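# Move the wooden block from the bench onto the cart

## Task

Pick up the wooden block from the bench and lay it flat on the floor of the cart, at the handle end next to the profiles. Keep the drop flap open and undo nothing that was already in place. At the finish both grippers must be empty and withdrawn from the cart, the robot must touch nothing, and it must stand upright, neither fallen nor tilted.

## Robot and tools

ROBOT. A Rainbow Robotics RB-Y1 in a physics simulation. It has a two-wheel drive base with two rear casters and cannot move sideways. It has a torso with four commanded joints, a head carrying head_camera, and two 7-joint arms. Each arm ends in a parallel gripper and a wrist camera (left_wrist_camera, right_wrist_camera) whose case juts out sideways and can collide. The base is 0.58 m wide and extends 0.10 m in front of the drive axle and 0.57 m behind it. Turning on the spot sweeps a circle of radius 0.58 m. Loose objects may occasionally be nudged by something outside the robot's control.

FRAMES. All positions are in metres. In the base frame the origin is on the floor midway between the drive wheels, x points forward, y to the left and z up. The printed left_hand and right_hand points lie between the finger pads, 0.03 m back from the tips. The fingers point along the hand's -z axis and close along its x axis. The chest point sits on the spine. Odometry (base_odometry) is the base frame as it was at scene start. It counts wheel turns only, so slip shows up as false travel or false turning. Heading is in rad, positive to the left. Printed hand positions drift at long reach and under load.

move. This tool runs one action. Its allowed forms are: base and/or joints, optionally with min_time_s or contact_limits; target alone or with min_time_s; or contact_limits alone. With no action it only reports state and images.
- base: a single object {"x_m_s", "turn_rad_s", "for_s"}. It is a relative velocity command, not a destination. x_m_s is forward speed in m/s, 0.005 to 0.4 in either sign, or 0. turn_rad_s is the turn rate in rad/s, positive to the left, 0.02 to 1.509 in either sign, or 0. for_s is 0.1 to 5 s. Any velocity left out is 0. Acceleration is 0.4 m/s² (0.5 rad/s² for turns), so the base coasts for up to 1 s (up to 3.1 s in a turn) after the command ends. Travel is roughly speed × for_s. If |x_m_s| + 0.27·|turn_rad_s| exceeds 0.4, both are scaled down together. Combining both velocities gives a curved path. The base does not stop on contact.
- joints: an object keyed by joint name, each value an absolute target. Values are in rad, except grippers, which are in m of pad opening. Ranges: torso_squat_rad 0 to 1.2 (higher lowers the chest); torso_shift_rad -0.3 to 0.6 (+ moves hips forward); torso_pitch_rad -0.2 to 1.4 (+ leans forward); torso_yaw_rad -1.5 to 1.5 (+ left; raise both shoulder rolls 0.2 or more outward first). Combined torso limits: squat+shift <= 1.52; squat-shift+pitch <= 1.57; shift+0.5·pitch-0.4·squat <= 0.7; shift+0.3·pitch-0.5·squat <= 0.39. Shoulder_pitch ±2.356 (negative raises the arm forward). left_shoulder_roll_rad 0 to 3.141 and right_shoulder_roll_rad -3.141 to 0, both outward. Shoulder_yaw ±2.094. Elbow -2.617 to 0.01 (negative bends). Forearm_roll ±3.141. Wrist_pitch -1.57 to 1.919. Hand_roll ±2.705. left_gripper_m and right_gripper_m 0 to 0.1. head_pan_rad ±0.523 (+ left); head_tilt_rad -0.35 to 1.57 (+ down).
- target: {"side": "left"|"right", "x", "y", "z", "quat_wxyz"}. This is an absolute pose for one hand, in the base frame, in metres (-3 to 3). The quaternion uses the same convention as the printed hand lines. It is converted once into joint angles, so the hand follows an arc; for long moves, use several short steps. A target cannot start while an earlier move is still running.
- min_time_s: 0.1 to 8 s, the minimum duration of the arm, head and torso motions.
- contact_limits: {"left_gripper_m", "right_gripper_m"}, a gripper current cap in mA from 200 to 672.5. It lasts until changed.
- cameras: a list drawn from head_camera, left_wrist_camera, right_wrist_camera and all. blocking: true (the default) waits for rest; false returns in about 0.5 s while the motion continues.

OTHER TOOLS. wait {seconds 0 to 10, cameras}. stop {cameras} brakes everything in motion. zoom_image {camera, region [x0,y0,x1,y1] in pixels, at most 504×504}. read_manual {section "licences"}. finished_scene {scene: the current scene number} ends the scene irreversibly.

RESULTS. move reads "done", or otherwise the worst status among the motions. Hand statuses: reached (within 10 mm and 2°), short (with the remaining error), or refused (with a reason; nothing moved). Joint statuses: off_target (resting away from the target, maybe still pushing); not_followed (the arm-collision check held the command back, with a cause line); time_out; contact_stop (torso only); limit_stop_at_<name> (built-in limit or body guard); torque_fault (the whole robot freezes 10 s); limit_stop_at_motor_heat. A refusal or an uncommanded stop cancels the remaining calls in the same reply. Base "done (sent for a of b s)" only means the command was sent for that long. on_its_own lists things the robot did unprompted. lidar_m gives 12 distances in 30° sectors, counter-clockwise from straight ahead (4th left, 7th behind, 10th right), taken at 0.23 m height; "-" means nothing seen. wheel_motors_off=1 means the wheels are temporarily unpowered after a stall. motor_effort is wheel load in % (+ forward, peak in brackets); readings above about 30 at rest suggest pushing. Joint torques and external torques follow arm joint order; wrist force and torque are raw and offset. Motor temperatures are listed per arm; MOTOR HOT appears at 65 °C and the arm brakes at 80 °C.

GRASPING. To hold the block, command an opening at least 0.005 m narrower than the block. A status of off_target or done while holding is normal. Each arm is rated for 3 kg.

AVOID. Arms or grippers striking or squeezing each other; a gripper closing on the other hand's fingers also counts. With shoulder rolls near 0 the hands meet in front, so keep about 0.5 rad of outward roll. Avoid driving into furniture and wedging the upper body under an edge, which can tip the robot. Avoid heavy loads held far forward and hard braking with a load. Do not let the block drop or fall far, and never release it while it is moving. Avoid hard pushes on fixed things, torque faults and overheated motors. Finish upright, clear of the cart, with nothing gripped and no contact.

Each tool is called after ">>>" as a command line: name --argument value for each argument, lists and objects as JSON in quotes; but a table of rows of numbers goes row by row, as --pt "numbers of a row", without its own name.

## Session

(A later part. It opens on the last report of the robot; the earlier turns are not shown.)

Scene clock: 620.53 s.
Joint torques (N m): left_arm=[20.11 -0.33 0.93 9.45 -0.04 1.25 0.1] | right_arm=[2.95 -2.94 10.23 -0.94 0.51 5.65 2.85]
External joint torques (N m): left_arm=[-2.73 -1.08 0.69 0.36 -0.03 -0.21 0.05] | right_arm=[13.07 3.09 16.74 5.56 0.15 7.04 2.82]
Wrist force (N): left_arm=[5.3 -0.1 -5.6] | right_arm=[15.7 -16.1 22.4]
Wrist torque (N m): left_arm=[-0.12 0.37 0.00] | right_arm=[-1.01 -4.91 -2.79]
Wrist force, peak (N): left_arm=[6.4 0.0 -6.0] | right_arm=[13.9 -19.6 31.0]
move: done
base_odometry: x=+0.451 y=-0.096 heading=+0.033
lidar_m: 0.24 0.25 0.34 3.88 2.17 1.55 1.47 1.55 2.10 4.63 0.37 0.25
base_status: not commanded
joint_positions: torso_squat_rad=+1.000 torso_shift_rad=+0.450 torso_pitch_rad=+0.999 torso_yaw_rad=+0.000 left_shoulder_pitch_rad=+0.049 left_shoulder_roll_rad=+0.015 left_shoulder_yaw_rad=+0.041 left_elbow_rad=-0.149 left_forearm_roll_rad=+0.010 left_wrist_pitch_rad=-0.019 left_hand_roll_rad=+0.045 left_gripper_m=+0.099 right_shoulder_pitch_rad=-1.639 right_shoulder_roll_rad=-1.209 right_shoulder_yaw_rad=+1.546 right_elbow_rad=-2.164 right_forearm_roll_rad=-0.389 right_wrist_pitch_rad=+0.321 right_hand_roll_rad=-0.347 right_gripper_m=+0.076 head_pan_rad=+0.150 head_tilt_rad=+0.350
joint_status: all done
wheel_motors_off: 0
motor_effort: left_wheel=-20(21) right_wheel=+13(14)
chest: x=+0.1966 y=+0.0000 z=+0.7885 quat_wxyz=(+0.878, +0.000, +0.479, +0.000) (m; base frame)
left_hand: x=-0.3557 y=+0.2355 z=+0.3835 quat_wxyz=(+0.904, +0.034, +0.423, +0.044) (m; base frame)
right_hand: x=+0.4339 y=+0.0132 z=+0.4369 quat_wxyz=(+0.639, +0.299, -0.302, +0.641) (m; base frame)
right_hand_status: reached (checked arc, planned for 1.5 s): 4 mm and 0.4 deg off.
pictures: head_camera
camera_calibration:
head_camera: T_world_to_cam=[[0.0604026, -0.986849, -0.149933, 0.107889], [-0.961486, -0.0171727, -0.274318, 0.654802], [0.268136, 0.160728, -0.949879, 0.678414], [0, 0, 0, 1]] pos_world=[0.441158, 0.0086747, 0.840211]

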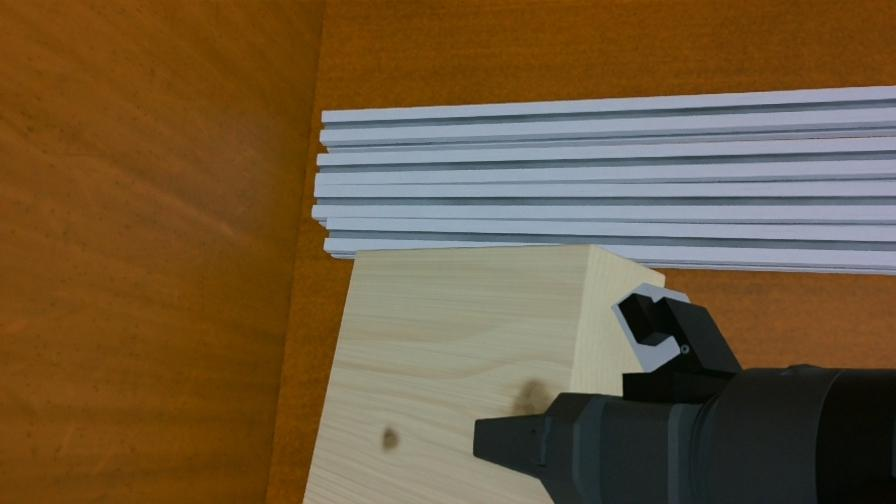

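>>> move --joints '{"right_gripper_m": 0.079}' --cameras '["head_camera"]'

>>> move --joints '{"right_gripper_m": 0.084}' --cameras '["head_camera", "right_wrist_camera"]'

Scene clock: 626.20 s.
Joint torques (N m): left_arm=[20.17 0 1.17 9.5 -0.09 1.24 0.05] | right_arm=[-7.3 -3.84 -2.28 -7.49 0.44 -0.41 1.29]
External joint torques (N m): left_arm=[-2.68 -0.74 0.93 0.41 -0.09 -0.22 0.01] | right_arm=[2.73 2.22 4.17 -0.97 0.08 0.98 1.26]
Wrist force (N): left_arm=[5.7 0.3 -5.9] | right_arm=[-3.4 -3.4 0.3]
Wrist torque (N m): left_arm=[-0.23 0.41 0.00] | right_arm=[-0.55 -1.37 -1.03]
Wrist force, peak (N): left_arm=[6.5 0.4 -6.1] | right_arm=[15.7 -16.2 22.9]
move: done
base_odometry: x=+0.451 y=-0.096 heading=+0.033
lidar_m: 0.25 0.26 0.35 3.87 2.16 1.56 1.48 1.56 2.07 4.64 0.36 0.26
base_status: not commanded
joint_positions: torso_squat_rad=+1.000 torso_shift_rad=+0.450 torso_pitch_rad=+1.000 torso_yaw_rad=+0.000 left_shoulder_pitch_rad=+0.049 left_shoulder_roll_rad=+0.015 left_shoulder_yaw_rad=+0.041 left_elbow_rad=-0.149 left_forearm_roll_rad=+0.010 left_wrist_pitch_rad=-0.019 left_hand_roll_rad=+0.045 left_gripper_m=+0.099 right_shoulder_pitch_rad=-1.636 right_shoulder_roll_rad=-1.209 right_shoulder_yaw_rad=+1.549 right_elbow_rad=-2.162 right_forearm_roll_rad=-0.389 right_wrist_pitch_rad=+0.322 right_hand_roll_rad=-0.347 right_gripper_m=+0.079 head_pan_rad=+0.150 head_tilt_rad=+0.350
joint_status: all done
wheel_motors_off: 0
motor_effort: left_wheel=-15(20) right_wheel=+11(16)
chest: x=+0.1969 y=+0.0000 z=+0.7883 quat_wxyz=(+0.878, +0.000, +0.479, +0.000) (m; base frame)
left_hand: x=-0.3558 y=+0.2354 z=+0.3837 quat_wxyz=(+0.904, +0.034, +0.424, +0.044) (m; base frame)
right_hand: x=+0.4325 y=+0.0119 z=+0.4344 quat_wxyz=(+0.641, +0.298, -0.299, +0.641) (m; base frame)
pictures: head_camera
camera_calibration:
head_camera: T_world_to_cam=[[0.0603661, -0.986863, -0.149861, 0.10785], [-0.961708, -0.0172901, -0.273531, 0.654394], [0.267346, 0.160634, -0.950117, 0.678395], [0, 0, 0, 1]] pos_world=[0.441459, 0.00877457, 0.839714]

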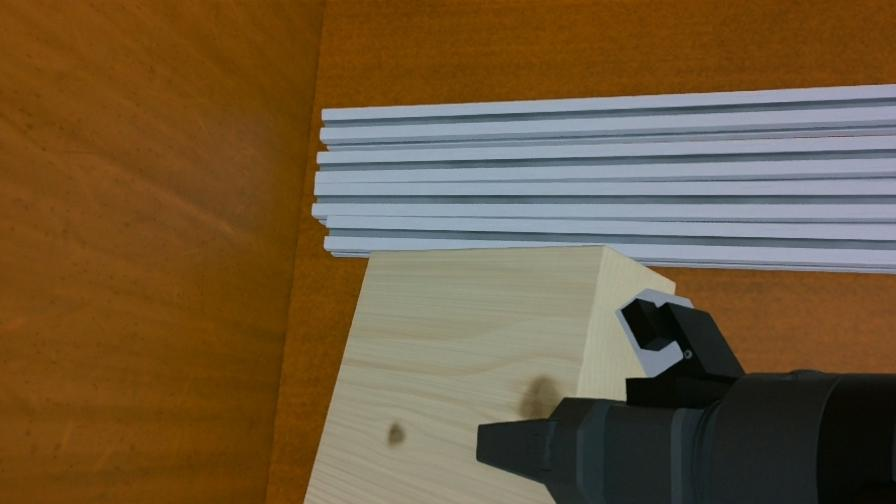

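Scene clock: 626.67 s.
Joint torques (N m): left_arm=[20.08 -0.07 0.41 9.49 -0.07 1.28 0.08] | right_arm=[-9.54 -3.85 -5.82 -8.44 0.48 -1.93 0.25]
External joint torques (N m): left_arm=[-2.77 -0.82 0.18 0.4 -0.06 -0.18 0.04] | right_arm=[0.49 2.21 0.63 -1.91 0.12 -0.54 0.21]
Wrist force (N): left_arm=[6.3 -0.2 -5.6] | right_arm=[-5.7 2.1 1.8]
Wrist torque (N m): left_arm=[-0.17 0.51 0.03] | right_arm=[-0.50 -0.16 -0.18]
Wrist force, peak (N): left_arm=[6.6 0.4 -5.5] | right_arm=[-8.7 2.2 -4.5]
move: done
base_odometry: x=+0.451 y=-0.096 heading=+0.033
lidar_m: 0.24 0.26 0.35 3.89 2.16 1.56 1.48 1.55 2.09 4.63 0.36 0.25
base_status: not commanded
joint_positions: torso_squat_rad=+1.000 torso_shift_rad=+0.450 torso_pitch_rad=+1.000 torso_yaw_rad=+0.000 left_shoulder_pitch_rad=+0.049 left_shoulder_roll_rad=+0.015 left_shoulder_yaw_rad=+0.041 left_elbow_rad=-0.149 left_forearm_roll_rad=+0.010 left_wrist_pitch_rad=-0.019 left_hand_roll_rad=+0.045 left_gripper_m=+0.099 right_shoulder_pitch_rad=-1.636 right_shoulder_roll_rad=-1.209 right_shoulder_yaw_rad=+1.550 right_elbow_rad=-2.162 right_forearm_roll_rad=-0.389 right_wrist_pitch_rad=+0.323 right_hand_roll_rad=-0.346 right_gripper_m=+0.084 head_pan_rad=+0.150 head_tilt_rad=+0.350
joint_status: all done
wheel_motors_off: 0
motor_effort: left_wheel=-14(15) right_wheel=+10(13)
chest: x=+0.1969 y=+0.0000 z=+0.7882 quat_wxyz=(+0.878, +0.000, +0.479, +0.000) (m; base frame)
left_hand: x=-0.3558 y=+0.2354 z=+0.3838 quat_wxyz=(+0.904, +0.034, +0.424, +0.044) (m; base frame)
right_hand: x=+0.4321 y=+0.0116 z=+0.4338 quat_wxyz=(+0.641, +0.298, -0.298, +0.641) (m; base frame)
pictures: head_camera, right_wrist_camera
camera_calibration:
head_camera: T_world_to_cam=[[0.0603534, -0.986862, -0.149871, 0.107865], [-0.961735, -0.0172909, -0.273436, 0.654327], [0.267253, 0.160639, -0.950143, 0.678458], [0, 0, 0, 1]] pos_world=[0.44146, 0.00877456, 0.839715]
right_wrist_camera: T_world_to_cam=[[0.0287308, -0.623252, -0.781493, 0.332548], [-0.861351, -0.412135, 0.297017, 0.275171], [-0.507197, 0.664606, -0.54868, 0.521642], [0, 0, 0, 1]] pos_world=[0.49204, -0.0260178, 0.464368]

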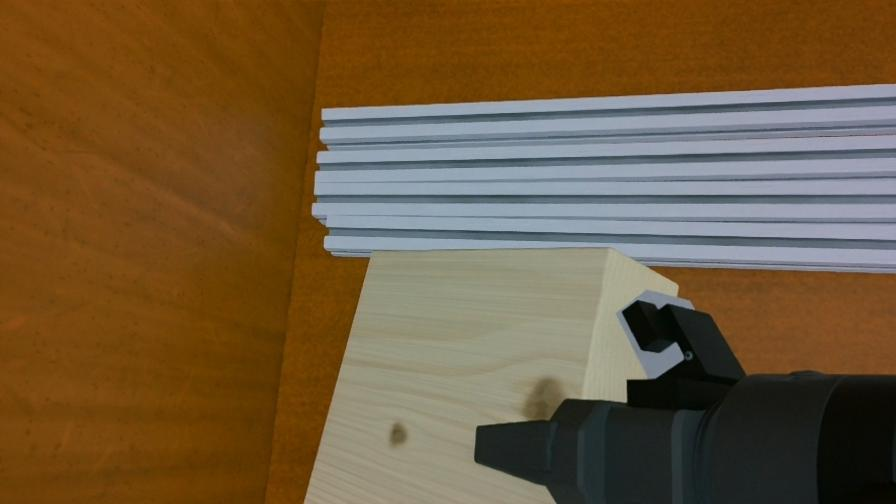

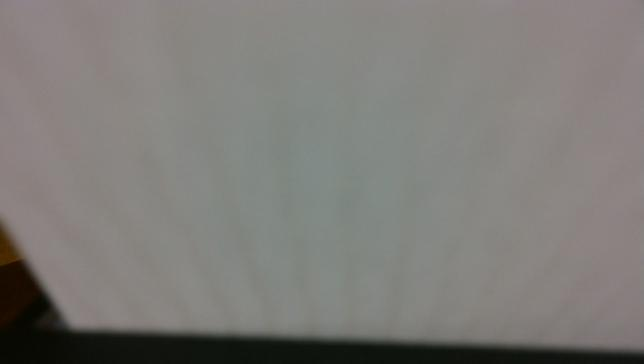

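>>> move --joints '{"right_gripper_m": 0.091}'

>>> move --joints '{"right_gripper_m": 0.1}' --cameras '["head_camera", "right_wrist_camera"]'

Scene clock: 628.33 s.
Joint torques (N m): left_arm=[20.35 0.04 0.9 9.58 -0.06 1.32 0] | right_arm=[-9.54 -3.69 -5.4 -8.39 0.42 -1.97 0.45]
External joint torques (N m): left_arm=[-2.5 -0.7 0.67 0.49 -0.06 -0.14 -0.04] | right_arm=[0.49 2.37 1.06 -1.86 0.06 -0.57 0.41]
Wrist force (N): left_arm=[5.7 0.5 -6.1] | right_arm=[-5.8 3.1 4.3]
Wrist torque (N m): left_arm=[-0.18 0.42 0.07] | right_arm=[-0.60 -0.17 -0.26]
Wrist force, peak (N): left_arm=[6.5 0.0 -5.9] | right_arm=[-5.6 2.6 4.9]
move: done
base_odometry: x=+0.451 y=-0.096 heading=+0.033
lidar_m: 0.24 0.24 0.35 3.88 2.16 1.55 1.48 1.55 2.08 4.63 0.35 0.25
base_status: not commanded
joint_positions: torso_squat_rad=+1.000 torso_shift_rad=+0.450 torso_pitch_rad=+1.000 torso_yaw_rad=+0.000 left_shoulder_pitch_rad=+0.049 left_shoulder_roll_rad=+0.015 left_shoulder_yaw_rad=+0.041 left_elbow_rad=-0.149 left_forearm_roll_rad=+0.010 left_wrist_pitch_rad=-0.019 left_hand_roll_rad=+0.045 left_gripper_m=+0.099 right_shoulder_pitch_rad=-1.636 right_shoulder_roll_rad=-1.209 right_shoulder_yaw_rad=+1.550 right_elbow_rad=-2.162 right_forearm_roll_rad=-0.389 right_wrist_pitch_rad=+0.323 right_hand_roll_rad=-0.346 right_gripper_m=+0.091 head_pan_rad=+0.150 head_tilt_rad=+0.350
joint_status: all done
wheel_motors_off: 0
motor_effort: left_wheel=-13(15) right_wheel=+13(13)
chest: x=+0.1969 y=+0.0000 z=+0.7882 quat_wxyz=(+0.878, +0.000, +0.479, +0.000) (m; base frame)
left_hand: x=-0.3558 y=+0.2354 z=+0.3838 quat_wxyz=(+0.904, +0.034, +0.424, +0.044) (m; base frame)
right_hand: x=+0.4321 y=+0.0116 z=+0.4338 quat_wxyz=(+0.641, +0.298, -0.298, +0.641) (m; base frame)
pictures: none

Scene clock: 628.87 s.
Joint torques (N m): left_arm=[20.16 0.19 0.98 9.55 -0.04 1.28 -0.08] | right_arm=[-9.32 -3.8 -5.59 -8.62 0.41 -1.98 0.37]
External joint torques (N m): left_arm=[-2.7 -0.55 0.75 0.45 -0.03 -0.18 -0.12] | right_arm=[0.71 2.26 0.86 -2.1 0.05 -0.59 0.33]
Wrist force (N): left_arm=[5.3 0.9 -4.8] | right_arm=[-5.7 2.6 4.4]
Wrist torque (N m): left_arm=[-0.29 0.38 0.06] | right_arm=[-0.58 -0.23 -0.22]
Wrist force, peak (N): left_arm=[6.5 -0.1 -5.6] | right_arm=[-5.9 2.4 4.9]
move: done
base_odometry: x=+0.451 y=-0.096 heading=+0.033
lidar_m: 0.25 0.26 0.35 3.88 2.15 1.54 1.48 1.55 2.07 4.63 0.36 0.26
base_status: not commanded
joint_positions: torso_squat_rad=+1.000 torso_shift_rad=+0.450 torso_pitch_rad=+1.000 torso_yaw_rad=+0.000 left_shoulder_pitch_rad=+0.049 left_shoulder_roll_rad=+0.015 left_shoulder_yaw_rad=+0.041 left_elbow_rad=-0.149 left_forearm_roll_rad=+0.010 left_wrist_pitch_rad=-0.019 left_hand_roll_rad=+0.045 left_gripper_m=+0.099 right_shoulder_pitch_rad=-1.636 right_shoulder_roll_rad=-1.209 right_shoulder_yaw_rad=+1.550 right_elbow_rad=-2.162 right_forearm_roll_rad=-0.389 right_wrist_pitch_rad=+0.323 right_hand_roll_rad=-0.346 right_gripper_m=+0.099 head_pan_rad=+0.150 head_tilt_rad=+0.350
joint_status: all done
wheel_motors_off: 0
motor_effort: left_wheel=-13(14) right_wheel=+13(14)
chest: x=+0.1969 y=+0.0000 z=+0.7882 quat_wxyz=(+0.878, +0.000, +0.479, +0.000) (m; base frame)
left_hand: x=-0.3558 y=+0.2354 z=+0.3838 quat_wxyz=(+0.904, +0.034, +0.424, +0.044) (m; base frame)
right_hand: x=+0.4321 y=+0.0116 z=+0.4338 quat_wxyz=(+0.641, +0.298, -0.298, +0.641) (m; base frame)
pictures: head_camera, right_wrist_camera
camera_calibration:
head_camera: T_world_to_cam=[[0.0603375, -0.986862, -0.149875, 0.107875], [-0.961736, -0.0172747, -0.273434, 0.654325], [0.267252, 0.160639, -0.950143, 0.678458], [0, 0, 0, 1]] pos_world=[0.44146, 0.00877461, 0.839715]
right_wrist_camera: T_world_to_cam=[[0.02873, -0.62325, -0.781495, 0.332549], [-0.861307, -0.412193, 0.297064, 0.275126], [-0.507272, 0.664572, -0.548652, 0.521665], [0, 0, 0, 1]] pos_world=[0.49204, -0.0260177, 0.464368]

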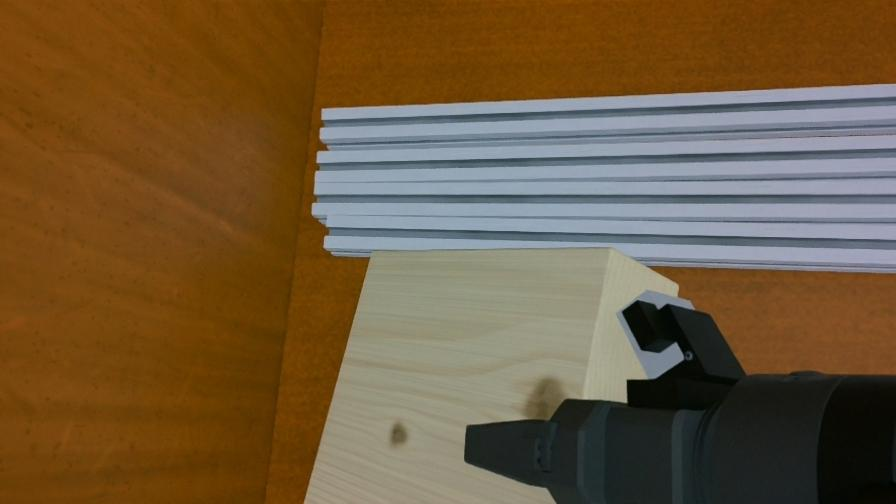

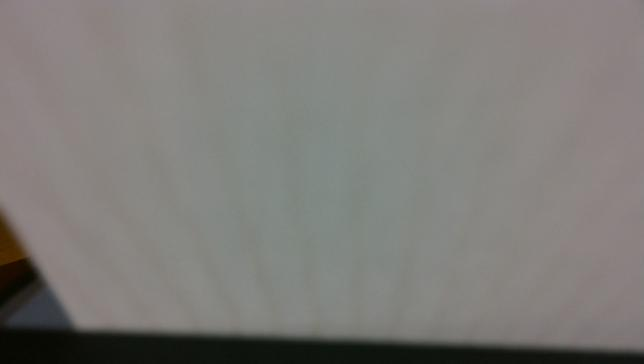

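>>> move --joints '{"right_gripper_m": 0.055}' --cameras '["head_camera", "right_wrist_camera"]'

>>> move --target '{"side": "right", "x": 0.432, "y": 0.005, "z": 0.47, "quat_wxyz": [0.6409, 0.2988, -0.2988, 0.6409]}' --min_time_s 2 --cameras '["head_camera"]'

Scene clock: 632.43 s.
Joint torques (N m): left_arm=[20.04 0.03 0.91 9.56 0 1.32 -0.05] | right_arm=[-9.45 -4.03 -5.62 -8.76 0.62 -1.74 0.37]
External joint torques (N m): left_arm=[-2.81 -0.71 0.68 0.46 0.01 -0.14 -0.09] | right_arm=[0.59 2.03 0.83 -2.24 0.26 -0.35 0.33]
Wrist force (N): left_arm=[6.3 0.0 -5.9] | right_arm=[-4.8 0.0 -1.4]
Wrist torque (N m): left_arm=[-0.14 0.51 0.01] | right_arm=[-0.48 -0.64 -0.61]
Wrist force, peak (N): left_arm=[6.1 0.3 -6.2] | right_arm=[-5.9 2.6 4.9]
move: off_target
base_odometry: x=+0.451 y=-0.096 heading=+0.033
lidar_m: 0.24 0.25 0.36 3.87 2.15 1.54 1.48 1.54 2.08 4.63 0.36 0.26
base_status: not commanded
joint_positions: torso_squat_rad=+1.000 torso_shift_rad=+0.450 torso_pitch_rad=+1.000 torso_yaw_rad=+0.000 left_shoulder_pitch_rad=+0.049 left_shoulder_roll_rad=+0.015 left_shoulder_yaw_rad=+0.041 left_elbow_rad=-0.149 left_forearm_roll_rad=+0.010 left_wrist_pitch_rad=-0.019 left_hand_roll_rad=+0.045 left_gripper_m=+0.099 right_shoulder_pitch_rad=-1.636 right_shoulder_roll_rad=-1.209 right_shoulder_yaw_rad=+1.550 right_elbow_rad=-2.162 right_forearm_roll_rad=-0.389 right_wrist_pitch_rad=+0.322 right_hand_roll_rad=-0.346 right_gripper_m=+0.079 head_pan_rad=+0.150 head_tilt_rad=+0.350
joint_status: right_gripper_m off_target (ended at +0.079, target +0.055)
wheel_motors_off: 0
motor_effort: left_wheel=-14(15) right_wheel=+11(14)
chest: x=+0.1969 y=+0.0000 z=+0.7882 quat_wxyz=(+0.878, +0.000, +0.479, +0.000) (m; base frame)
left_hand: x=-0.3558 y=+0.2354 z=+0.3838 quat_wxyz=(+0.904, +0.034, +0.424, +0.044) (m; base frame)
right_hand: x=+0.4321 y=+0.0115 z=+0.4338 quat_wxyz=(+0.641, +0.298, -0.298, +0.641) (m; base frame)
pictures: head_camera, right_wrist_camera
camera_calibration:
head_camera: T_world_to_cam=[[0.0603534, -0.986862, -0.149871, 0.107865], [-0.961735, -0.0172909, -0.273436, 0.654327], [0.267253, 0.160639, -0.950143, 0.678458], [0, 0, 0, 1]] pos_world=[0.44146, 0.00877456, 0.839715]
right_wrist_camera: T_world_to_cam=[[0.0286622, -0.623282, -0.781472, 0.332571], [-0.861309, -0.412144, 0.297125, 0.2751], [-0.507272, 0.664573, -0.548651, 0.521665], [0, 0, 0, 1]] pos_world=[0.49204, -0.026018, 0.464368]

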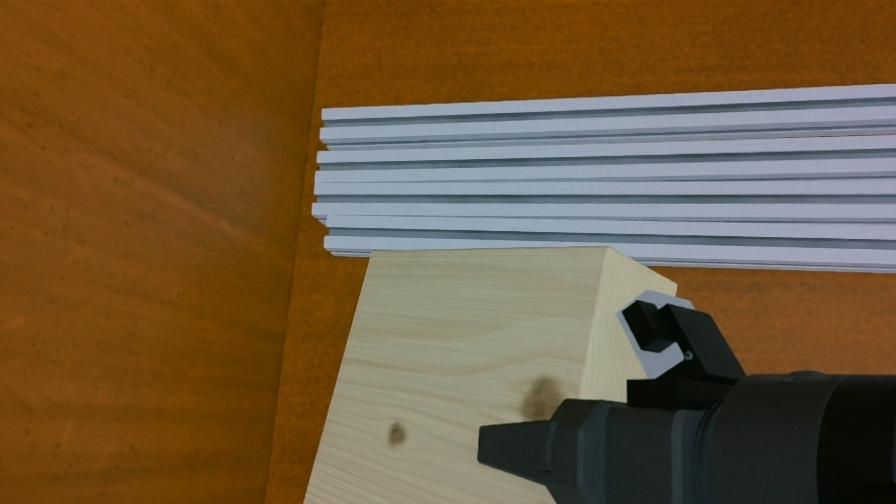

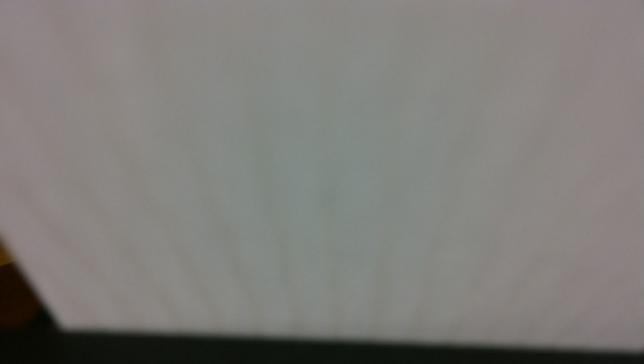

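Scene clock: 634.77 s.
Joint torques (N m): left_arm=[20.18 -0.31 1.12 9.44 -0.03 1.3 0] | right_arm=[-16.76 -4.95 -13.53 -14.26 0.59 -5.24 -0.29]
External joint torques (N m): left_arm=[-2.68 -1.06 0.89 0.34 -0.03 -0.16 -0.04] | right_arm=[-6.86 1.44 -6.95 -7.92 0.2 -3.85 -0.33]
Wrist force (N): left_arm=[5.7 0.0 -5.9] | right_arm=[-15.0 3.5 -13.8]
Wrist torque (N m): left_arm=[-0.16 0.42 0.10] | right_arm=[-0.33 1.32 0.02]
Wrist force, peak (N): left_arm=[6.1 0.4 -6.4] | right_arm=[-15.7 3.6 -14.6]
move: done
base_odometry: x=+0.451 y=-0.096 heading=+0.033
lidar_m: 0.24 0.24 0.36 3.89 2.17 1.55 1.48 1.55 2.07 4.64 0.35 0.26
base_status: not commanded
joint_positions: torso_squat_rad=+1.000 torso_shift_rad=+0.450 torso_pitch_rad=+1.000 torso_yaw_rad=+0.000 left_shoulder_pitch_rad=+0.049 left_shoulder_roll_rad=+0.015 left_shoulder_yaw_rad=+0.041 left_elbow_rad=-0.149 left_forearm_roll_rad=+0.010 left_wrist_pitch_rad=-0.019 left_hand_roll_rad=+0.045 left_gripper_m=+0.099 right_shoulder_pitch_rad=-1.696 right_shoulder_roll_rad=-1.297 right_shoulder_yaw_rad=+1.546 right_elbow_rad=-2.293 right_forearm_roll_rad=-0.444 right_wrist_pitch_rad=+0.372 right_hand_roll_rad=-0.356 right_gripper_m=+0.076 head_pan_rad=+0.150 head_tilt_rad=+0.350
joint_status: all done
wheel_motors_off: 0
motor_effort: left_wheel=-13(14) right_wheel=+12(14)
chest: x=+0.1970 y=+0.0000 z=+0.7881 quat_wxyz=(+0.877, +0.000, +0.480, +0.000) (m; base frame)
left_hand: x=-0.3559 y=+0.2354 z=+0.3839 quat_wxyz=(+0.904, +0.034, +0.424, +0.044) (m; base frame)
right_hand: x=+0.4317 y=+0.0040 z=+0.4682 quat_wxyz=(+0.642, +0.298, -0.297, +0.641) (m; base frame)
right_hand_status: reached (checked arc, planned for 2.0 s): 2 mm and 0.3 deg off.
pictures: head_camera
camera_calibration:
head_camera: T_world_to_cam=[[0.060396, -0.986844, -0.14997, 0.107871], [-0.961843, -0.017371, -0.273049, 0.654162], [0.266852, 0.160738, -0.950239, 0.678377], [0, 0, 0, 1]] pos_world=[0.44166, 0.00877409, 0.839416]

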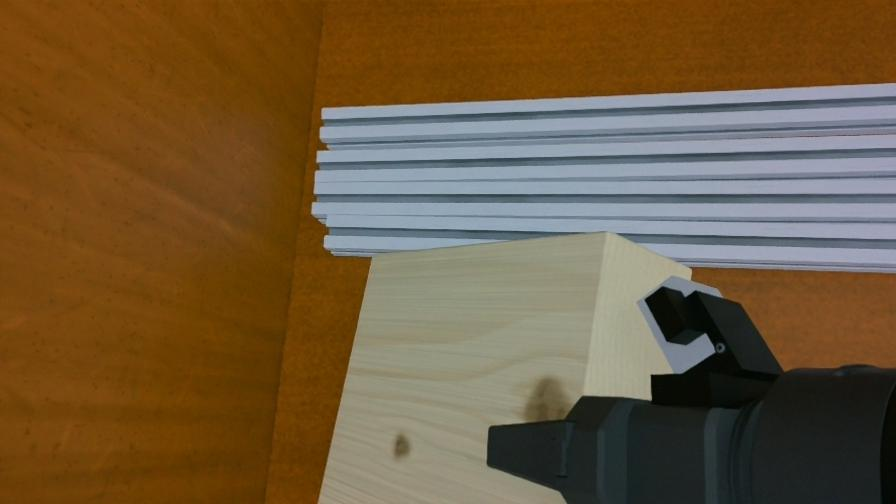

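>>> move --target '{"side": "right", "x": 0.447, "y": 0.0, "z": 0.455, "quat_wxyz": [0.6409, 0.2988, -0.2988, 0.6409]}' --min_time_s 2

>>> move --target '{"side": "right", "x": 0.447, "y": 0.0, "z": 0.443, "quat_wxyz": [0.6409, 0.2988, -0.2988, 0.6409]}' --min_time_s 1.5

>>> move --target '{"side": "right", "x": 0.447, "y": 0.0, "z": 0.435, "quat_wxyz": [0.6409, 0.2988, -0.2988, 0.6409]}' --min_time_s 1.5 --cameras '["head_camera"]'

Scene clock: 639.33 s.
Joint torques (N m): left_arm=[20.1 -0.03 0.96 9.49 -0.04 1.29 0.08] | right_arm=[-17.84 -2.16 -10.45 -12.08 0.32 -5.79 0.3]
External joint torques (N m): left_arm=[-2.76 -0.77 0.72 0.39 -0.04 -0.17 0.04] | right_arm=[-7.36 4.4 -3.64 -6.14 -0.01 -4.38 0.27]
Wrist force (N): left_arm=[5.7 0.4 -5.7] | right_arm=[-14.8 3.4 -14.4]
Wrist torque (N m): left_arm=[-0.21 0.40 0.03] | right_arm=[-0.36 1.40 -0.21]
Wrist force, peak (N): left_arm=[6.4 0.0 -6.4] | right_arm=[-15.6 4.1 -14.1]
move: done
base_odometry: x=+0.451 y=-0.096 heading=+0.033
lidar_m: 0.23 0.26 0.35 3.87 2.17 1.55 1.48 1.56 2.09 4.63 0.36 0.26
base_status: not commanded
joint_positions: torso_squat_rad=+1.000 torso_shift_rad=+0.450 torso_pitch_rad=+1.000 torso_yaw_rad=+0.000 left_shoulder_pitch_rad=+0.049 left_shoulder_roll_rad=+0.015 left_shoulder_yaw_rad=+0.041 left_elbow_rad=-0.149 left_forearm_roll_rad=+0.010 left_wrist_pitch_rad=-0.019 left_hand_roll_rad=+0.045 left_gripper_m=+0.099 right_shoulder_pitch_rad=-1.733 right_shoulder_roll_rad=-1.291 right_shoulder_yaw_rad=+1.590 right_elbow_rad=-2.207 right_forearm_roll_rad=-0.490 right_wrist_pitch_rad=+0.290 right_hand_roll_rad=-0.315 right_gripper_m=+0.076 head_pan_rad=+0.150 head_tilt_rad=+0.350
joint_status: all done
wheel_motors_off: 0
motor_effort: left_wheel=-13(14) right_wheel=+12(15)
chest: x=+0.1970 y=+0.0000 z=+0.7881 quat_wxyz=(+0.877, +0.000, +0.480, +0.000) (m; base frame)
left_hand: x=-0.3559 y=+0.2354 z=+0.3839 quat_wxyz=(+0.904, +0.034, +0.424, +0.044) (m; base frame)
right_hand: x=+0.4470 y=-0.0012 z=+0.4537 quat_wxyz=(+0.642, +0.297, -0.298, +0.640) (m; base frame)
right_hand_status: reached (checked arc, planned for 2.0 s): 2 mm and 0.3 deg off.
pictures: none

Scene clock: 641.17 s.
Joint torques (N m): left_arm=[20.1 -0.06 1.11 9.6 -0.15 1.3 0.08] | right_arm=[-7.22 -2.14 -4 -5.09 1.73 0.05 1.62]
External joint torques (N m): left_arm=[-2.75 -0.81 0.88 0.51 -0.14 -0.16 0.03] | right_arm=[3.29 4.4 2.76 0.89 1.41 1.46 1.58]
Wrist force (N): left_arm=[5.8 0.5 -5.7] | right_arm=[0.3 -3.2 9.8]
Wrist torque (N m): left_arm=[-0.19 0.49 0.07] | right_arm=[0.56 -1.23 -1.48]
Wrist force, peak (N): left_arm=[6.0 0.4 -6.1] | right_arm=[-15.0 3.7 -14.4]
move: done
base_odometry: x=+0.451 y=-0.096 heading=+0.033
lidar_m: 0.24 0.25 0.36 3.88 2.17 1.55 1.48 1.55 2.08 4.62 0.35 0.26
base_status: not commanded
joint_positions: torso_squat_rad=+1.000 torso_shift_rad=+0.450 torso_pitch_rad=+1.000 torso_yaw_rad=+0.000 left_shoulder_pitch_rad=+0.049 left_shoulder_roll_rad=+0.015 left_shoulder_yaw_rad=+0.041 left_elbow_rad=-0.149 left_forearm_roll_rad=+0.010 left_wrist_pitch_rad=-0.019 left_hand_roll_rad=+0.045 left_gripper_m=+0.099 right_shoulder_pitch_rad=-1.715 right_shoulder_roll_rad=-1.269 right_shoulder_yaw_rad=+1.592 right_elbow_rad=-2.168 right_forearm_roll_rad=-0.475 right_wrist_pitch_rad=+0.268 right_hand_roll_rad=-0.309 right_gripper_m=+0.076 head_pan_rad=+0.150 head_tilt_rad=+0.350
joint_status: all done
wheel_motors_off: 0
motor_effort: left_wheel=-13(14) right_wheel=+12(14)
chest: x=+0.1969 y=+0.0000 z=+0.7882 quat_wxyz=(+0.878, +0.000, +0.479, +0.000) (m; base frame)
left_hand: x=-0.3558 y=+0.2354 z=+0.3838 quat_wxyz=(+0.904, +0.034, +0.424, +0.044) (m; base frame)
right_hand: x=+0.4473 y=-0.0004 z=+0.4440 quat_wxyz=(+0.641, +0.298, -0.299, +0.641) (m; base frame)
right_hand_status: reached (checked arc, planned for 1.5 s): 1 mm and 0.1 deg off.
pictures: none

Scene clock: 643.00 s.
Joint torques (N m): left_arm=[20.29 0.01 0.84 9.39 -0.12 1.31 0.08] | right_arm=[-0.17 -3.8 2.32 1.18 1.52 5.89 2.24]
External joint torques (N m): left_arm=[-2.55 -0.74 0.6 0.3 -0.11 -0.15 0.04] | right_arm=[10.39 2.71 9.05 7.17 1.21 7.3 2.2]
Wrist force (N): left_arm=[5.5 0.5 -5.4] | right_arm=[15.6 -8.7 26.1]
Wrist torque (N m): left_arm=[-0.26 0.40 0.04] | right_arm=[0.29 -3.96 -2.24]
Wrist force, peak (N): left_arm=[6.7 0.6 -5.7] | right_arm=[15.5 -7.3 28.3]
move: done
base_odometry: x=+0.451 y=-0.096 heading=+0.033
lidar_m: 0.23 0.26 0.36 3.88 2.17 1.54 1.48 1.55 2.08 4.63 0.34 0.26
base_status: not commanded
joint_positions: torso_squat_rad=+1.000 torso_shift_rad=+0.450 torso_pitch_rad=+0.999 torso_yaw_rad=+0.000 left_shoulder_pitch_rad=+0.049 left_shoulder_roll_rad=+0.015 left_shoulder_yaw_rad=+0.041 left_elbow_rad=-0.149 left_forearm_roll_rad=+0.010 left_wrist_pitch_rad=-0.019 left_hand_roll_rad=+0.045 left_gripper_m=+0.099 right_shoulder_pitch_rad=-1.701 right_shoulder_roll_rad=-1.252 right_shoulder_yaw_rad=+1.591 right_elbow_rad=-2.139 right_forearm_roll_rad=-0.464 right_wrist_pitch_rad=+0.251 right_hand_roll_rad=-0.306 right_gripper_m=+0.076 head_pan_rad=+0.150 head_tilt_rad=+0.350
joint_status: all done
wheel_motors_off: 0
motor_effort: left_wheel=-17(18) right_wheel=+13(15)
chest: x=+0.1967 y=+0.0000 z=+0.7885 quat_wxyz=(+0.878, +0.000, +0.479, +0.000) (m; base frame)
left_hand: x=-0.3557 y=+0.2354 z=+0.3836 quat_wxyz=(+0.904, +0.034, +0.423, +0.044) (m; base frame)
right_hand: x=+0.4479 y=+0.0010 z=+0.4376 quat_wxyz=(+0.640, +0.299, -0.301, +0.641) (m; base frame)
right_hand_status: reached (checked arc, planned for 1.5 s): 3 mm and 0.3 deg off.
pictures: head_camera
camera_calibration:
head_camera: T_world_to_cam=[[0.060365, -0.986864, -0.149849, 0.107814], [-0.961513, -0.0171754, -0.274223, 0.654802], [0.268047, 0.160635, -0.94992, 0.678367], [0, 0, 0, 1]] pos_world=[0.441258, 0.00867491, 0.840112]

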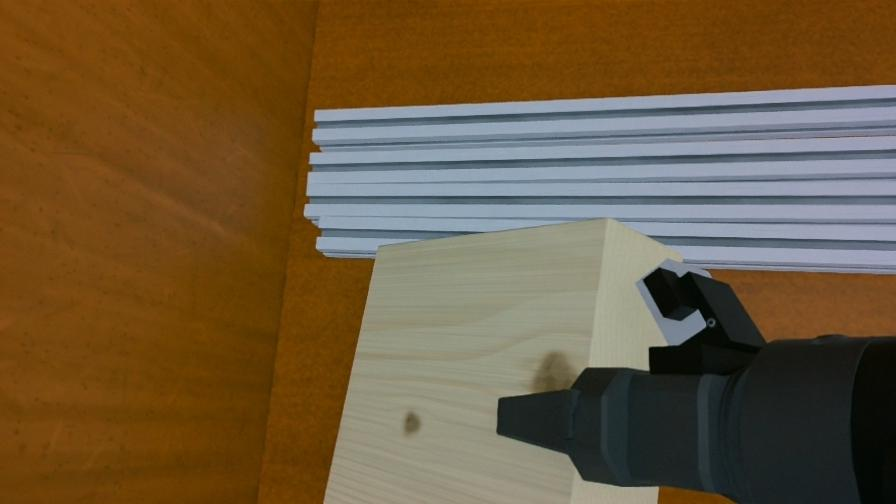

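>>> move --joints '{"right_gripper_m": 0.08}' --cameras '["head_camera"]'

>>> move --joints '{"right_gripper_m": 0.088}' --cameras '["head_camera"]'

Scene clock: 645.13 s.
Joint torques (N m): left_arm=[20.1 -0.1 1.16 9.49 -0.05 1.33 -0.06] | right_arm=[-10.35 -4.07 -6.17 -8.41 0.48 -2.46 0.38]
External joint torques (N m): left_arm=[-2.75 -0.84 0.92 0.4 -0.05 -0.13 -0.11] | right_arm=[0.08 2.46 0.47 -2.46 0.17 -1.06 0.34]
Wrist force (N): left_arm=[5.4 -0.1 -5.1] | right_arm=[-7.1 0.7 -2.6]
Wrist torque (N m): left_arm=[-0.15 0.43 0.01] | right_arm=[-0.25 0.06 -0.14]
Wrist force, peak (N): left_arm=[6.2 0.1 -6.1] | right_arm=[15.6 -8.4 26.8]
move: done
base_odometry: x=+0.451 y=-0.096 heading=+0.033
lidar_m: 0.24 0.25 0.36 3.87 2.16 1.55 1.47 1.55 2.07 4.63 0.37 0.26
base_status: not commanded
joint_positions: torso_squat_rad=+1.000 torso_shift_rad=+0.450 torso_pitch_rad=+1.000 torso_yaw_rad=+0.000 left_shoulder_pitch_rad=+0.049 left_shoulder_roll_rad=+0.015 left_shoulder_yaw_rad=+0.041 left_elbow_rad=-0.149 left_forearm_roll_rad=+0.010 left_wrist_pitch_rad=-0.019 left_hand_roll_rad=+0.045 left_gripper_m=+0.099 right_shoulder_pitch_rad=-1.698 right_shoulder_roll_rad=-1.252 right_shoulder_yaw_rad=+1.593 right_elbow_rad=-2.137 right_forearm_roll_rad=-0.464 right_wrist_pitch_rad=+0.253 right_hand_roll_rad=-0.305 right_gripper_m=+0.080 head_pan_rad=+0.150 head_tilt_rad=+0.350
joint_status: all done
wheel_motors_off: 0
motor_effort: left_wheel=-15(18) right_wheel=+12(15)
chest: x=+0.1969 y=+0.0000 z=+0.7882 quat_wxyz=(+0.878, +0.000, +0.479, +0.000) (m; base frame)
left_hand: x=-0.3558 y=+0.2354 z=+0.3838 quat_wxyz=(+0.904, +0.034, +0.424, +0.044) (m; base frame)
right_hand: x=+0.4472 y=-0.0005 z=+0.4351 quat_wxyz=(+0.641, +0.298, -0.299, +0.641) (m; base frame)
pictures: head_camera
camera_calibration:
head_camera: T_world_to_cam=[[0.0603375, -0.986862, -0.149875, 0.10786], [-0.961736, -0.0172747, -0.273434, 0.654298], [0.267252, 0.160639, -0.950143, 0.678363], [0, 0, 0, 1]] pos_world=[0.44146, 0.00877461, 0.839615]

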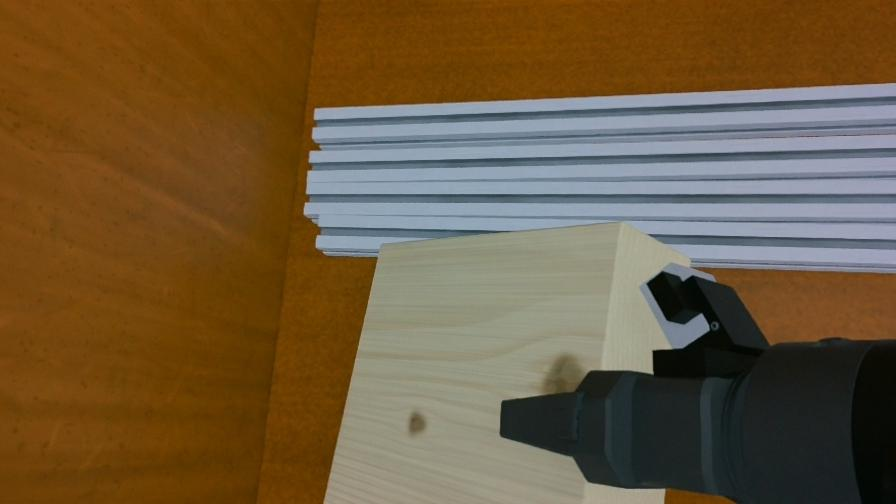

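Scene clock: 645.67 s.
Joint torques (N m): left_arm=[20.42 -0.47 1.06 9.5 -0.06 1.3 0.01] | right_arm=[-11.12 -4.08 -6.66 -8.2 0.56 -2.32 0.4]
External joint torques (N m): left_arm=[-2.44 -1.21 0.82 0.4 -0.05 -0.16 -0.03] | right_arm=[-0.62 2.46 0.03 -2.2 0.25 -0.91 0.36]
Wrist force (N): left_arm=[5.8 -0.4 -5.8] | right_arm=[-6.7 1.9 -6.3]
Wrist torque (N m): left_arm=[-0.12 0.43 0.01] | right_arm=[-0.23 -0.08 -0.20]
Wrist force, peak (N): left_arm=[6.4 0.4 -6.1] | right_arm=[-7.0 2.0 -6.6]
move: done
base_odometry: x=+0.451 y=-0.096 heading=+0.033
lidar_m: 0.24 0.25 0.36 3.89 2.14 1.56 1.49 1.54 2.08 4.63 0.36 0.24
base_status: not commanded
joint_positions: torso_squat_rad=+1.000 torso_shift_rad=+0.450 torso_pitch_rad=+1.000 torso_yaw_rad=+0.000 left_shoulder_pitch_rad=+0.049 left_shoulder_roll_rad=+0.015 left_shoulder_yaw_rad=+0.041 left_elbow_rad=-0.149 left_forearm_roll_rad=+0.010 left_wrist_pitch_rad=-0.019 left_hand_roll_rad=+0.045 left_gripper_m=+0.099 right_shoulder_pitch_rad=-1.698 right_shoulder_roll_rad=-1.252 right_shoulder_yaw_rad=+1.594 right_elbow_rad=-2.137 right_forearm_roll_rad=-0.464 right_wrist_pitch_rad=+0.253 right_hand_roll_rad=-0.305 right_gripper_m=+0.088 head_pan_rad=+0.150 head_tilt_rad=+0.350
joint_status: all done
wheel_motors_off: 0
motor_effort: left_wheel=-15(15) right_wheel=+12(14)
chest: x=+0.1969 y=+0.0000 z=+0.7882 quat_wxyz=(+0.878, +0.000, +0.479, +0.000) (m; base frame)
left_hand: x=-0.3558 y=+0.2354 z=+0.3838 quat_wxyz=(+0.904, +0.034, +0.424, +0.044) (m; base frame)
right_hand: x=+0.4471 y=-0.0005 z=+0.4349 quat_wxyz=(+0.641, +0.298, -0.298, +0.641) (m; base frame)
pictures: head_camera
camera_calibration:
head_camera: T_world_to_cam=[[0.0604325, -0.98686, -0.14985, 0.10779], [-0.961729, -0.0173716, -0.27345, 0.654406], [0.267254, 0.16064, -0.950142, 0.678335], [0, 0, 0, 1]] pos_world=[0.44156, 0.00877432, 0.839615]

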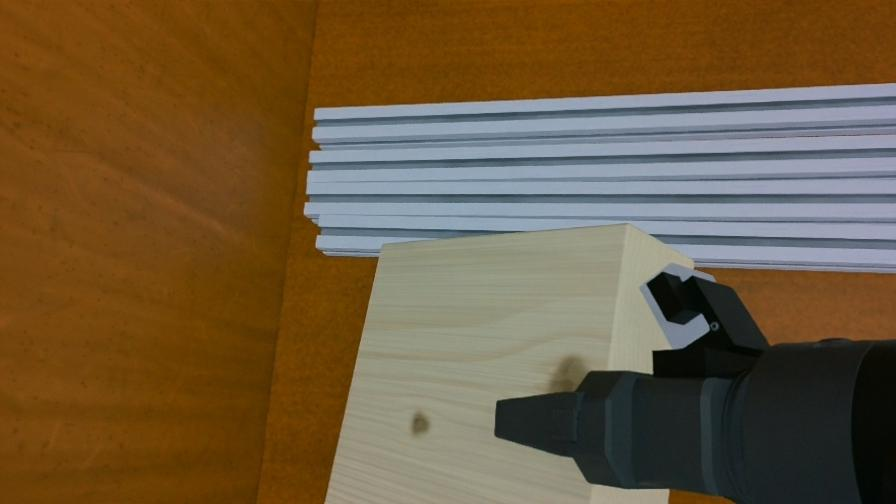

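>>> move --joints '{"right_gripper_m": 0.1}' --cameras '["head_camera", "right_wrist_camera"]'

>>> move --target '{"side": "right", "x": 0.447, "y": 0.0, "z": 0.415, "quat_wxyz": [0.6409, 0.2988, -0.2988, 0.6409]}' --min_time_s 1.5 --cameras '["head_camera", "right_wrist_camera"]'

Scene clock: 647.47 s.
Joint torques (N m): left_arm=[20.15 0.1 0.81 9.53 -0.09 1.32 0.08] | right_arm=[-10.71 -4.09 -6.76 -7.88 0.44 -2.06 0.35]
External joint torques (N m): left_arm=[-2.71 -0.64 0.58 0.44 -0.08 -0.14 0.04] | right_arm=[-0.21 2.44 -0.06 -1.88 0.13 -0.65 0.32]
Wrist force (N): left_arm=[5.9 0.0 -6.1] | right_arm=[-5.0 2.3 5.8]
Wrist torque (N m): left_arm=[-0.14 0.44 0.07] | right_arm=[-0.51 -0.16 -0.21]
Wrist force, peak (N): left_arm=[6.7 -0.1 -5.8] | right_arm=[-7.2 2.0 -6.3]
move: done
base_odometry: x=+0.451 y=-0.096 heading=+0.033
lidar_m: 0.24 0.27 0.35 3.88 2.17 1.56 1.48 1.54 2.09 4.63 0.38 0.26
base_status: not commanded
joint_positions: torso_squat_rad=+1.000 torso_shift_rad=+0.450 torso_pitch_rad=+1.000 torso_yaw_rad=+0.000 left_shoulder_pitch_rad=+0.049 left_shoulder_roll_rad=+0.015 left_shoulder_yaw_rad=+0.041 left_elbow_rad=-0.149 left_forearm_roll_rad=+0.010 left_wrist_pitch_rad=-0.019 left_hand_roll_rad=+0.045 left_gripper_m=+0.099 right_shoulder_pitch_rad=-1.698 right_shoulder_roll_rad=-1.252 right_shoulder_yaw_rad=+1.594 right_elbow_rad=-2.137 right_forearm_roll_rad=-0.464 right_wrist_pitch_rad=+0.253 right_hand_roll_rad=-0.305 right_gripper_m=+0.099 head_pan_rad=+0.150 head_tilt_rad=+0.350
joint_status: all done
wheel_motors_off: 0
motor_effort: left_wheel=-15(15) right_wheel=+13(15)
chest: x=+0.1969 y=+0.0000 z=+0.7882 quat_wxyz=(+0.878, +0.000, +0.479, +0.000) (m; base frame)
left_hand: x=-0.3558 y=+0.2354 z=+0.3838 quat_wxyz=(+0.904, +0.034, +0.424, +0.044) (m; base frame)
right_hand: x=+0.4470 y=-0.0005 z=+0.4350 quat_wxyz=(+0.641, +0.298, -0.298, +0.641) (m; base frame)
pictures: head_camera, right_wrist_camera
camera_calibration:
head_camera: T_world_to_cam=[[0.0604325, -0.98686, -0.14985, 0.10779], [-0.961729, -0.0173716, -0.27345, 0.654406], [0.267254, 0.16064, -0.950142, 0.678335], [0, 0, 0, 1]] pos_world=[0.44156, 0.00877432, 0.839615]
right_wrist_camera: T_world_to_cam=[[0.0288061, -0.623434, -0.781345, 0.325399], [-0.861485, -0.411928, 0.296916, 0.282872], [-0.506966, 0.664564, -0.548945, 0.537956], [0, 0, 0, 1]] pos_world=[0.507042, -0.0381192, 0.465568]

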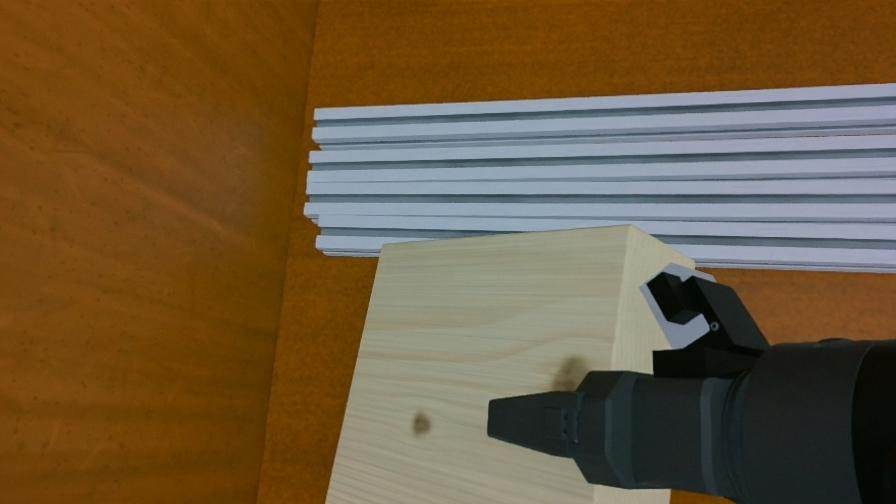

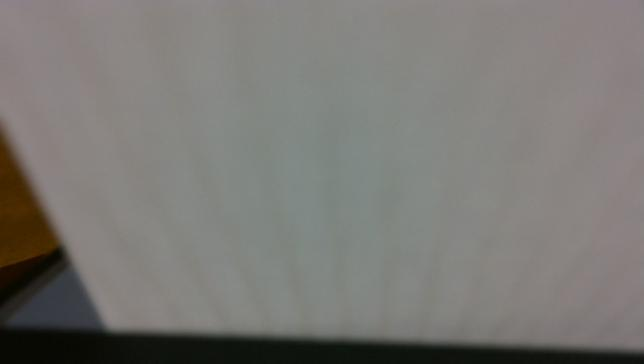

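Scene clock: 649.30 s.
Joint torques (N m): left_arm=[20.35 0.08 1.1 9.57 -0.1 1.31 0.06] | right_arm=[-9.96 -1.45 -5.84 -8.41 0.62 -2.72 0.5]
External joint torques (N m): left_arm=[-2.51 -0.66 0.87 0.48 -0.1 -0.15 0.02] | right_arm=[0.54 5.04 0.72 -2.4 0.33 -1.31 0.46]
Wrist force (N): left_arm=[6.3 0.0 -5.9] | right_arm=[-8.2 0.3 0.9]
Wrist torque (N m): left_arm=[-0.13 0.53 0.02] | right_arm=[-0.33 -0.27 -0.32]
Wrist force, peak (N): left_arm=[6.3 0.3 -5.9] | right_arm=[-2.1 -4.5 23.3]
move: done
base_odometry: x=+0.451 y=-0.096 heading=+0.033
lidar_m: 0.23 0.25 0.35 3.88 2.16 1.55 1.48 1.55 2.08 4.61 0.36 0.26
base_status: not commanded
joint_positions: torso_squat_rad=+1.000 torso_shift_rad=+0.450 torso_pitch_rad=+1.000 torso_yaw_rad=+0.000 left_shoulder_pitch_rad=+0.049 left_shoulder_roll_rad=+0.015 left_shoulder_yaw_rad=+0.041 left_elbow_rad=-0.149 left_forearm_roll_rad=+0.010 left_wrist_pitch_rad=-0.019 left_hand_roll_rad=+0.045 left_gripper_m=+0.099 right_shoulder_pitch_rad=-1.663 right_shoulder_roll_rad=-1.212 right_shoulder_yaw_rad=+1.595 right_elbow_rad=-2.060 right_forearm_roll_rad=-0.439 right_wrist_pitch_rad=+0.214 right_hand_roll_rad=-0.296 right_gripper_m=+0.099 head_pan_rad=+0.150 head_tilt_rad=+0.350
joint_status: all done
wheel_motors_off: 0
motor_effort: left_wheel=-15(16) right_wheel=+16(17)
chest: x=+0.1969 y=+0.0000 z=+0.7883 quat_wxyz=(+0.878, +0.000, +0.479, +0.000) (m; base frame)
left_hand: x=-0.3558 y=+0.2354 z=+0.3837 quat_wxyz=(+0.904, +0.034, +0.424, +0.044) (m; base frame)
right_hand: x=+0.4476 y=-0.0006 z=+0.4149 quat_wxyz=(+0.641, +0.298, -0.299, +0.641) (m; base frame)
right_hand_status: reached (checked arc, planned for 1.5 s): 1 mm and 0.1 deg off.
pictures: head_camera, right_wrist_camera
camera_calibration:
head_camera: T_world_to_cam=[[0.0603254, -0.986879, -0.149771, 0.107794], [-0.961709, -0.0172758, -0.273526, 0.654391], [0.26735, 0.160537, -0.950133, 0.678407], [0, 0, 0, 1]] pos_world=[0.441459, 0.00877484, 0.839715]
right_wrist_camera: T_world_to_cam=[[0.0288807, -0.623482, -0.781304, 0.309559], [-0.862064, -0.411187, 0.296262, 0.289847], [-0.505976, 0.664978, -0.549357, 0.526943], [0, 0, 0, 1]] pos_world=[0.507547, -0.0382202, 0.445469]

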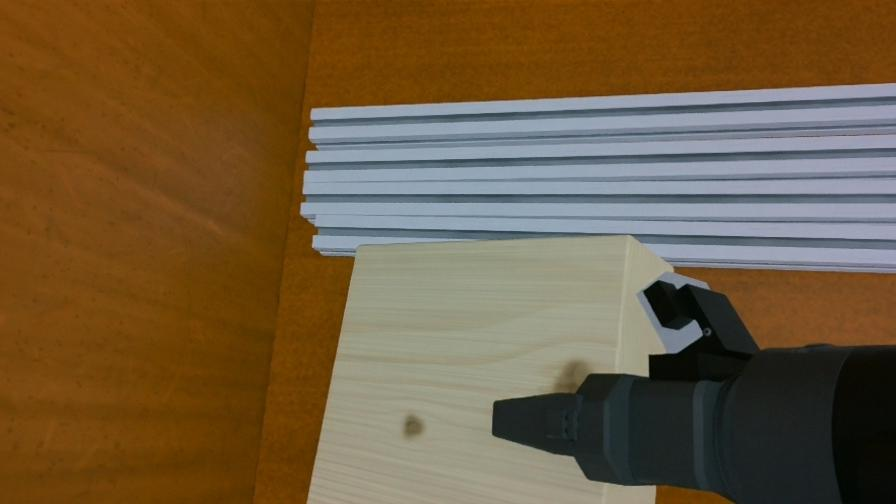

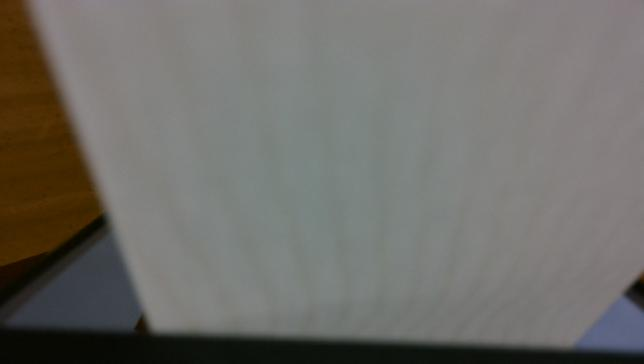

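>>> move --target '{"side": "right", "x": 0.447, "y": -0.006, "z": 0.395, "quat_wxyz": [0.6409, 0.2988, -0.2988, 0.6409]}' --min_time_s 1.5

>>> move --target '{"side": "right", "x": 0.447, "y": -0.012, "z": 0.375, "quat_wxyz": [0.6409, 0.2988, -0.2988, 0.6409]}' --min_time_s 1.5 --cameras '["head_camera", "right_wrist_camera"]'

Scene clock: 652.60 s.
Joint torques (N m): left_arm=[20.22 -0.04 0.85 9.39 -0.08 1.17 0.1] | right_arm=[-10.11 -1.83 -6.16 -8.58 0.49 -2.98 0.41]
External joint torques (N m): left_arm=[-2.64 -0.78 0.61 0.29 -0.07 -0.29 0.06] | right_arm=[0.24 4.79 0.17 -2.66 0.24 -1.56 0.37]
Wrist force (N): left_arm=[6.3 0.2 -5.2] | right_arm=[-8.4 0.4 -1.4]
Wrist torque (N m): left_arm=[-0.20 0.52 0.08] | right_arm=[-0.25 -0.10 -0.24]
Wrist force, peak (N): left_arm=[6.3 0.5 -6.2] | right_arm=[-7.3 -1.3 6.7]
move: done
base_odometry: x=+0.451 y=-0.096 heading=+0.033
lidar_m: 0.24 0.24 0.36 3.89 2.16 1.56 1.47 1.56 2.08 4.63 0.37 0.26
base_status: not commanded
joint_positions: torso_squat_rad=+1.000 torso_shift_rad=+0.450 torso_pitch_rad=+1.000 torso_yaw_rad=+0.000 left_shoulder_pitch_rad=+0.049 left_shoulder_roll_rad=+0.015 left_shoulder_yaw_rad=+0.041 left_elbow_rad=-0.149 left_forearm_roll_rad=+0.010 left_wrist_pitch_rad=-0.019 left_hand_roll_rad=+0.045 left_gripper_m=+0.099 right_shoulder_pitch_rad=-1.631 right_shoulder_roll_rad=-1.188 right_shoulder_yaw_rad=+1.605 right_elbow_rad=-1.983 right_forearm_roll_rad=-0.420 right_wrist_pitch_rad=+0.158 right_hand_roll_rad=-0.282 right_gripper_m=+0.099 head_pan_rad=+0.150 head_tilt_rad=+0.350
joint_status: all done
wheel_motors_off: 0
motor_effort: left_wheel=-15(15) right_wheel=+14(16)
chest: x=+0.1969 y=+0.0000 z=+0.7882 quat_wxyz=(+0.878, +0.000, +0.479, +0.000) (m; base frame)
left_hand: x=-0.3558 y=+0.2354 z=+0.3838 quat_wxyz=(+0.904, +0.034, +0.424, +0.044) (m; base frame)
right_hand: x=+0.4475 y=-0.0066 z=+0.3947 quat_wxyz=(+0.641, +0.298, -0.299, +0.641) (m; base frame)
right_hand_status: reached (checked arc, planned for 1.5 s): 1 mm and 0.1 deg off.
pictures: none

Scene clock: 654.43 s.
Joint torques (N m): left_arm=[20.3 0.17 0.84 9.33 -0.03 1.35 0.01] | right_arm=[-10.67 -2.37 -6.38 -8.88 0.51 -3.2 0.34]
External joint torques (N m): left_arm=[-2.55 -0.57 0.6 0.24 -0.02 -0.11 -0.03] | right_arm=[-0.46 4.36 -0.29 -3.11 0.29 -1.77 0.31]
Wrist force (N): left_arm=[5.5 -0.4 -6.1] | right_arm=[-9.6 1.1 -3.9]
Wrist torque (N m): left_arm=[-0.14 0.39 0.06] | right_arm=[-0.29 -0.10 -0.19]
Wrist force, peak (N): left_arm=[6.6 0.7 -5.6] | right_arm=[-8.5 3.2 -5.1]
move: done
base_odometry: x=+0.451 y=-0.096 heading=+0.033
lidar_m: 0.25 0.25 0.35 3.88 2.16 1.55 1.48 1.54 2.07 4.64 0.36 0.26
base_status: not commanded
joint_positions: torso_squat_rad=+1.000 torso_shift_rad=+0.450 torso_pitch_rad=+1.000 torso_yaw_rad=+0.000 left_shoulder_pitch_rad=+0.049 left_shoulder_roll_rad=+0.015 left_shoulder_yaw_rad=+0.041 left_elbow_rad=-0.149 left_forearm_roll_rad=+0.010 left_wrist_pitch_rad=-0.019 left_hand_roll_rad=+0.045 left_gripper_m=+0.099 right_shoulder_pitch_rad=-1.601 right_shoulder_roll_rad=-1.161 right_shoulder_yaw_rad=+1.614 right_elbow_rad=-1.902 right_forearm_roll_rad=-0.404 right_wrist_pitch_rad=+0.101 right_hand_roll_rad=-0.270 right_gripper_m=+0.099 head_pan_rad=+0.150 head_tilt_rad=+0.350
joint_status: all done
wheel_motors_off: 0
motor_effort: left_wheel=-14(16) right_wheel=+14(17)
chest: x=+0.1969 y=+0.0000 z=+0.7882 quat_wxyz=(+0.878, +0.000, +0.479, +0.000) (m; base frame)
left_hand: x=-0.3558 y=+0.2354 z=+0.3838 quat_wxyz=(+0.904, +0.034, +0.424, +0.044) (m; base frame)
right_hand: x=+0.4475 y=-0.0127 z=+0.3746 quat_wxyz=(+0.641, +0.298, -0.299, +0.641) (m; base frame)
right_hand_status: reached (checked arc, planned for 1.5 s): 1 mm and 0.1 deg off.
pictures: head_camera, right_wrist_camera
camera_calibration:
head_camera: T_world_to_cam=[[0.0603375, -0.986862, -0.149875, 0.107854], [-0.961736, -0.0172747, -0.273434, 0.654394], [0.267252, 0.160639, -0.950143, 0.678336], [0, 0, 0, 1]] pos_world=[0.44156, 0.00877461, 0.839615]
right_wrist_camera: T_world_to_cam=[[0.028634, -0.623758, -0.781093, 0.270636], [-0.861881, -0.4112, 0.296776, 0.296304], [-0.506302, 0.664711, -0.549379, 0.512965], [0, 0, 0, 1]] pos_world=[0.507344, -0.0503219, 0.405268]

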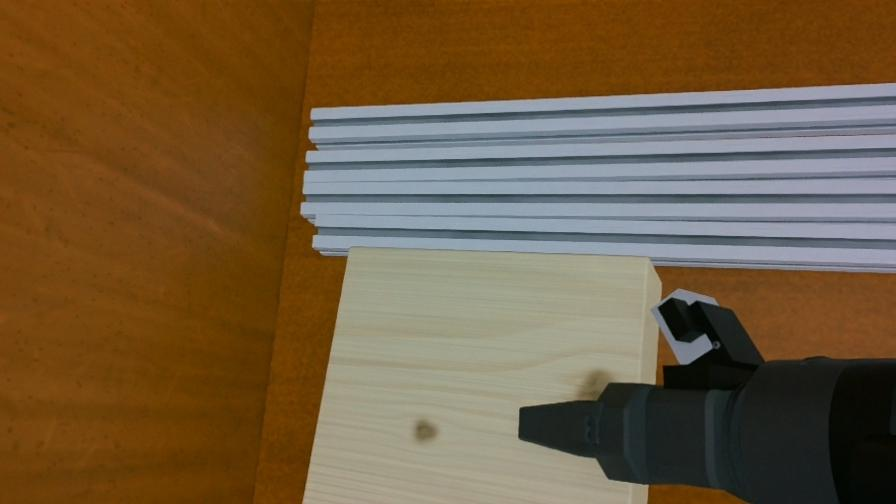

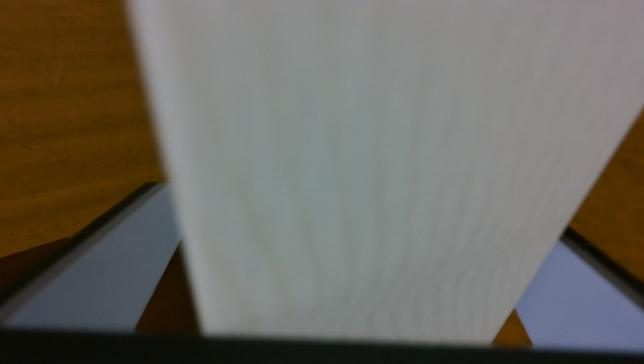

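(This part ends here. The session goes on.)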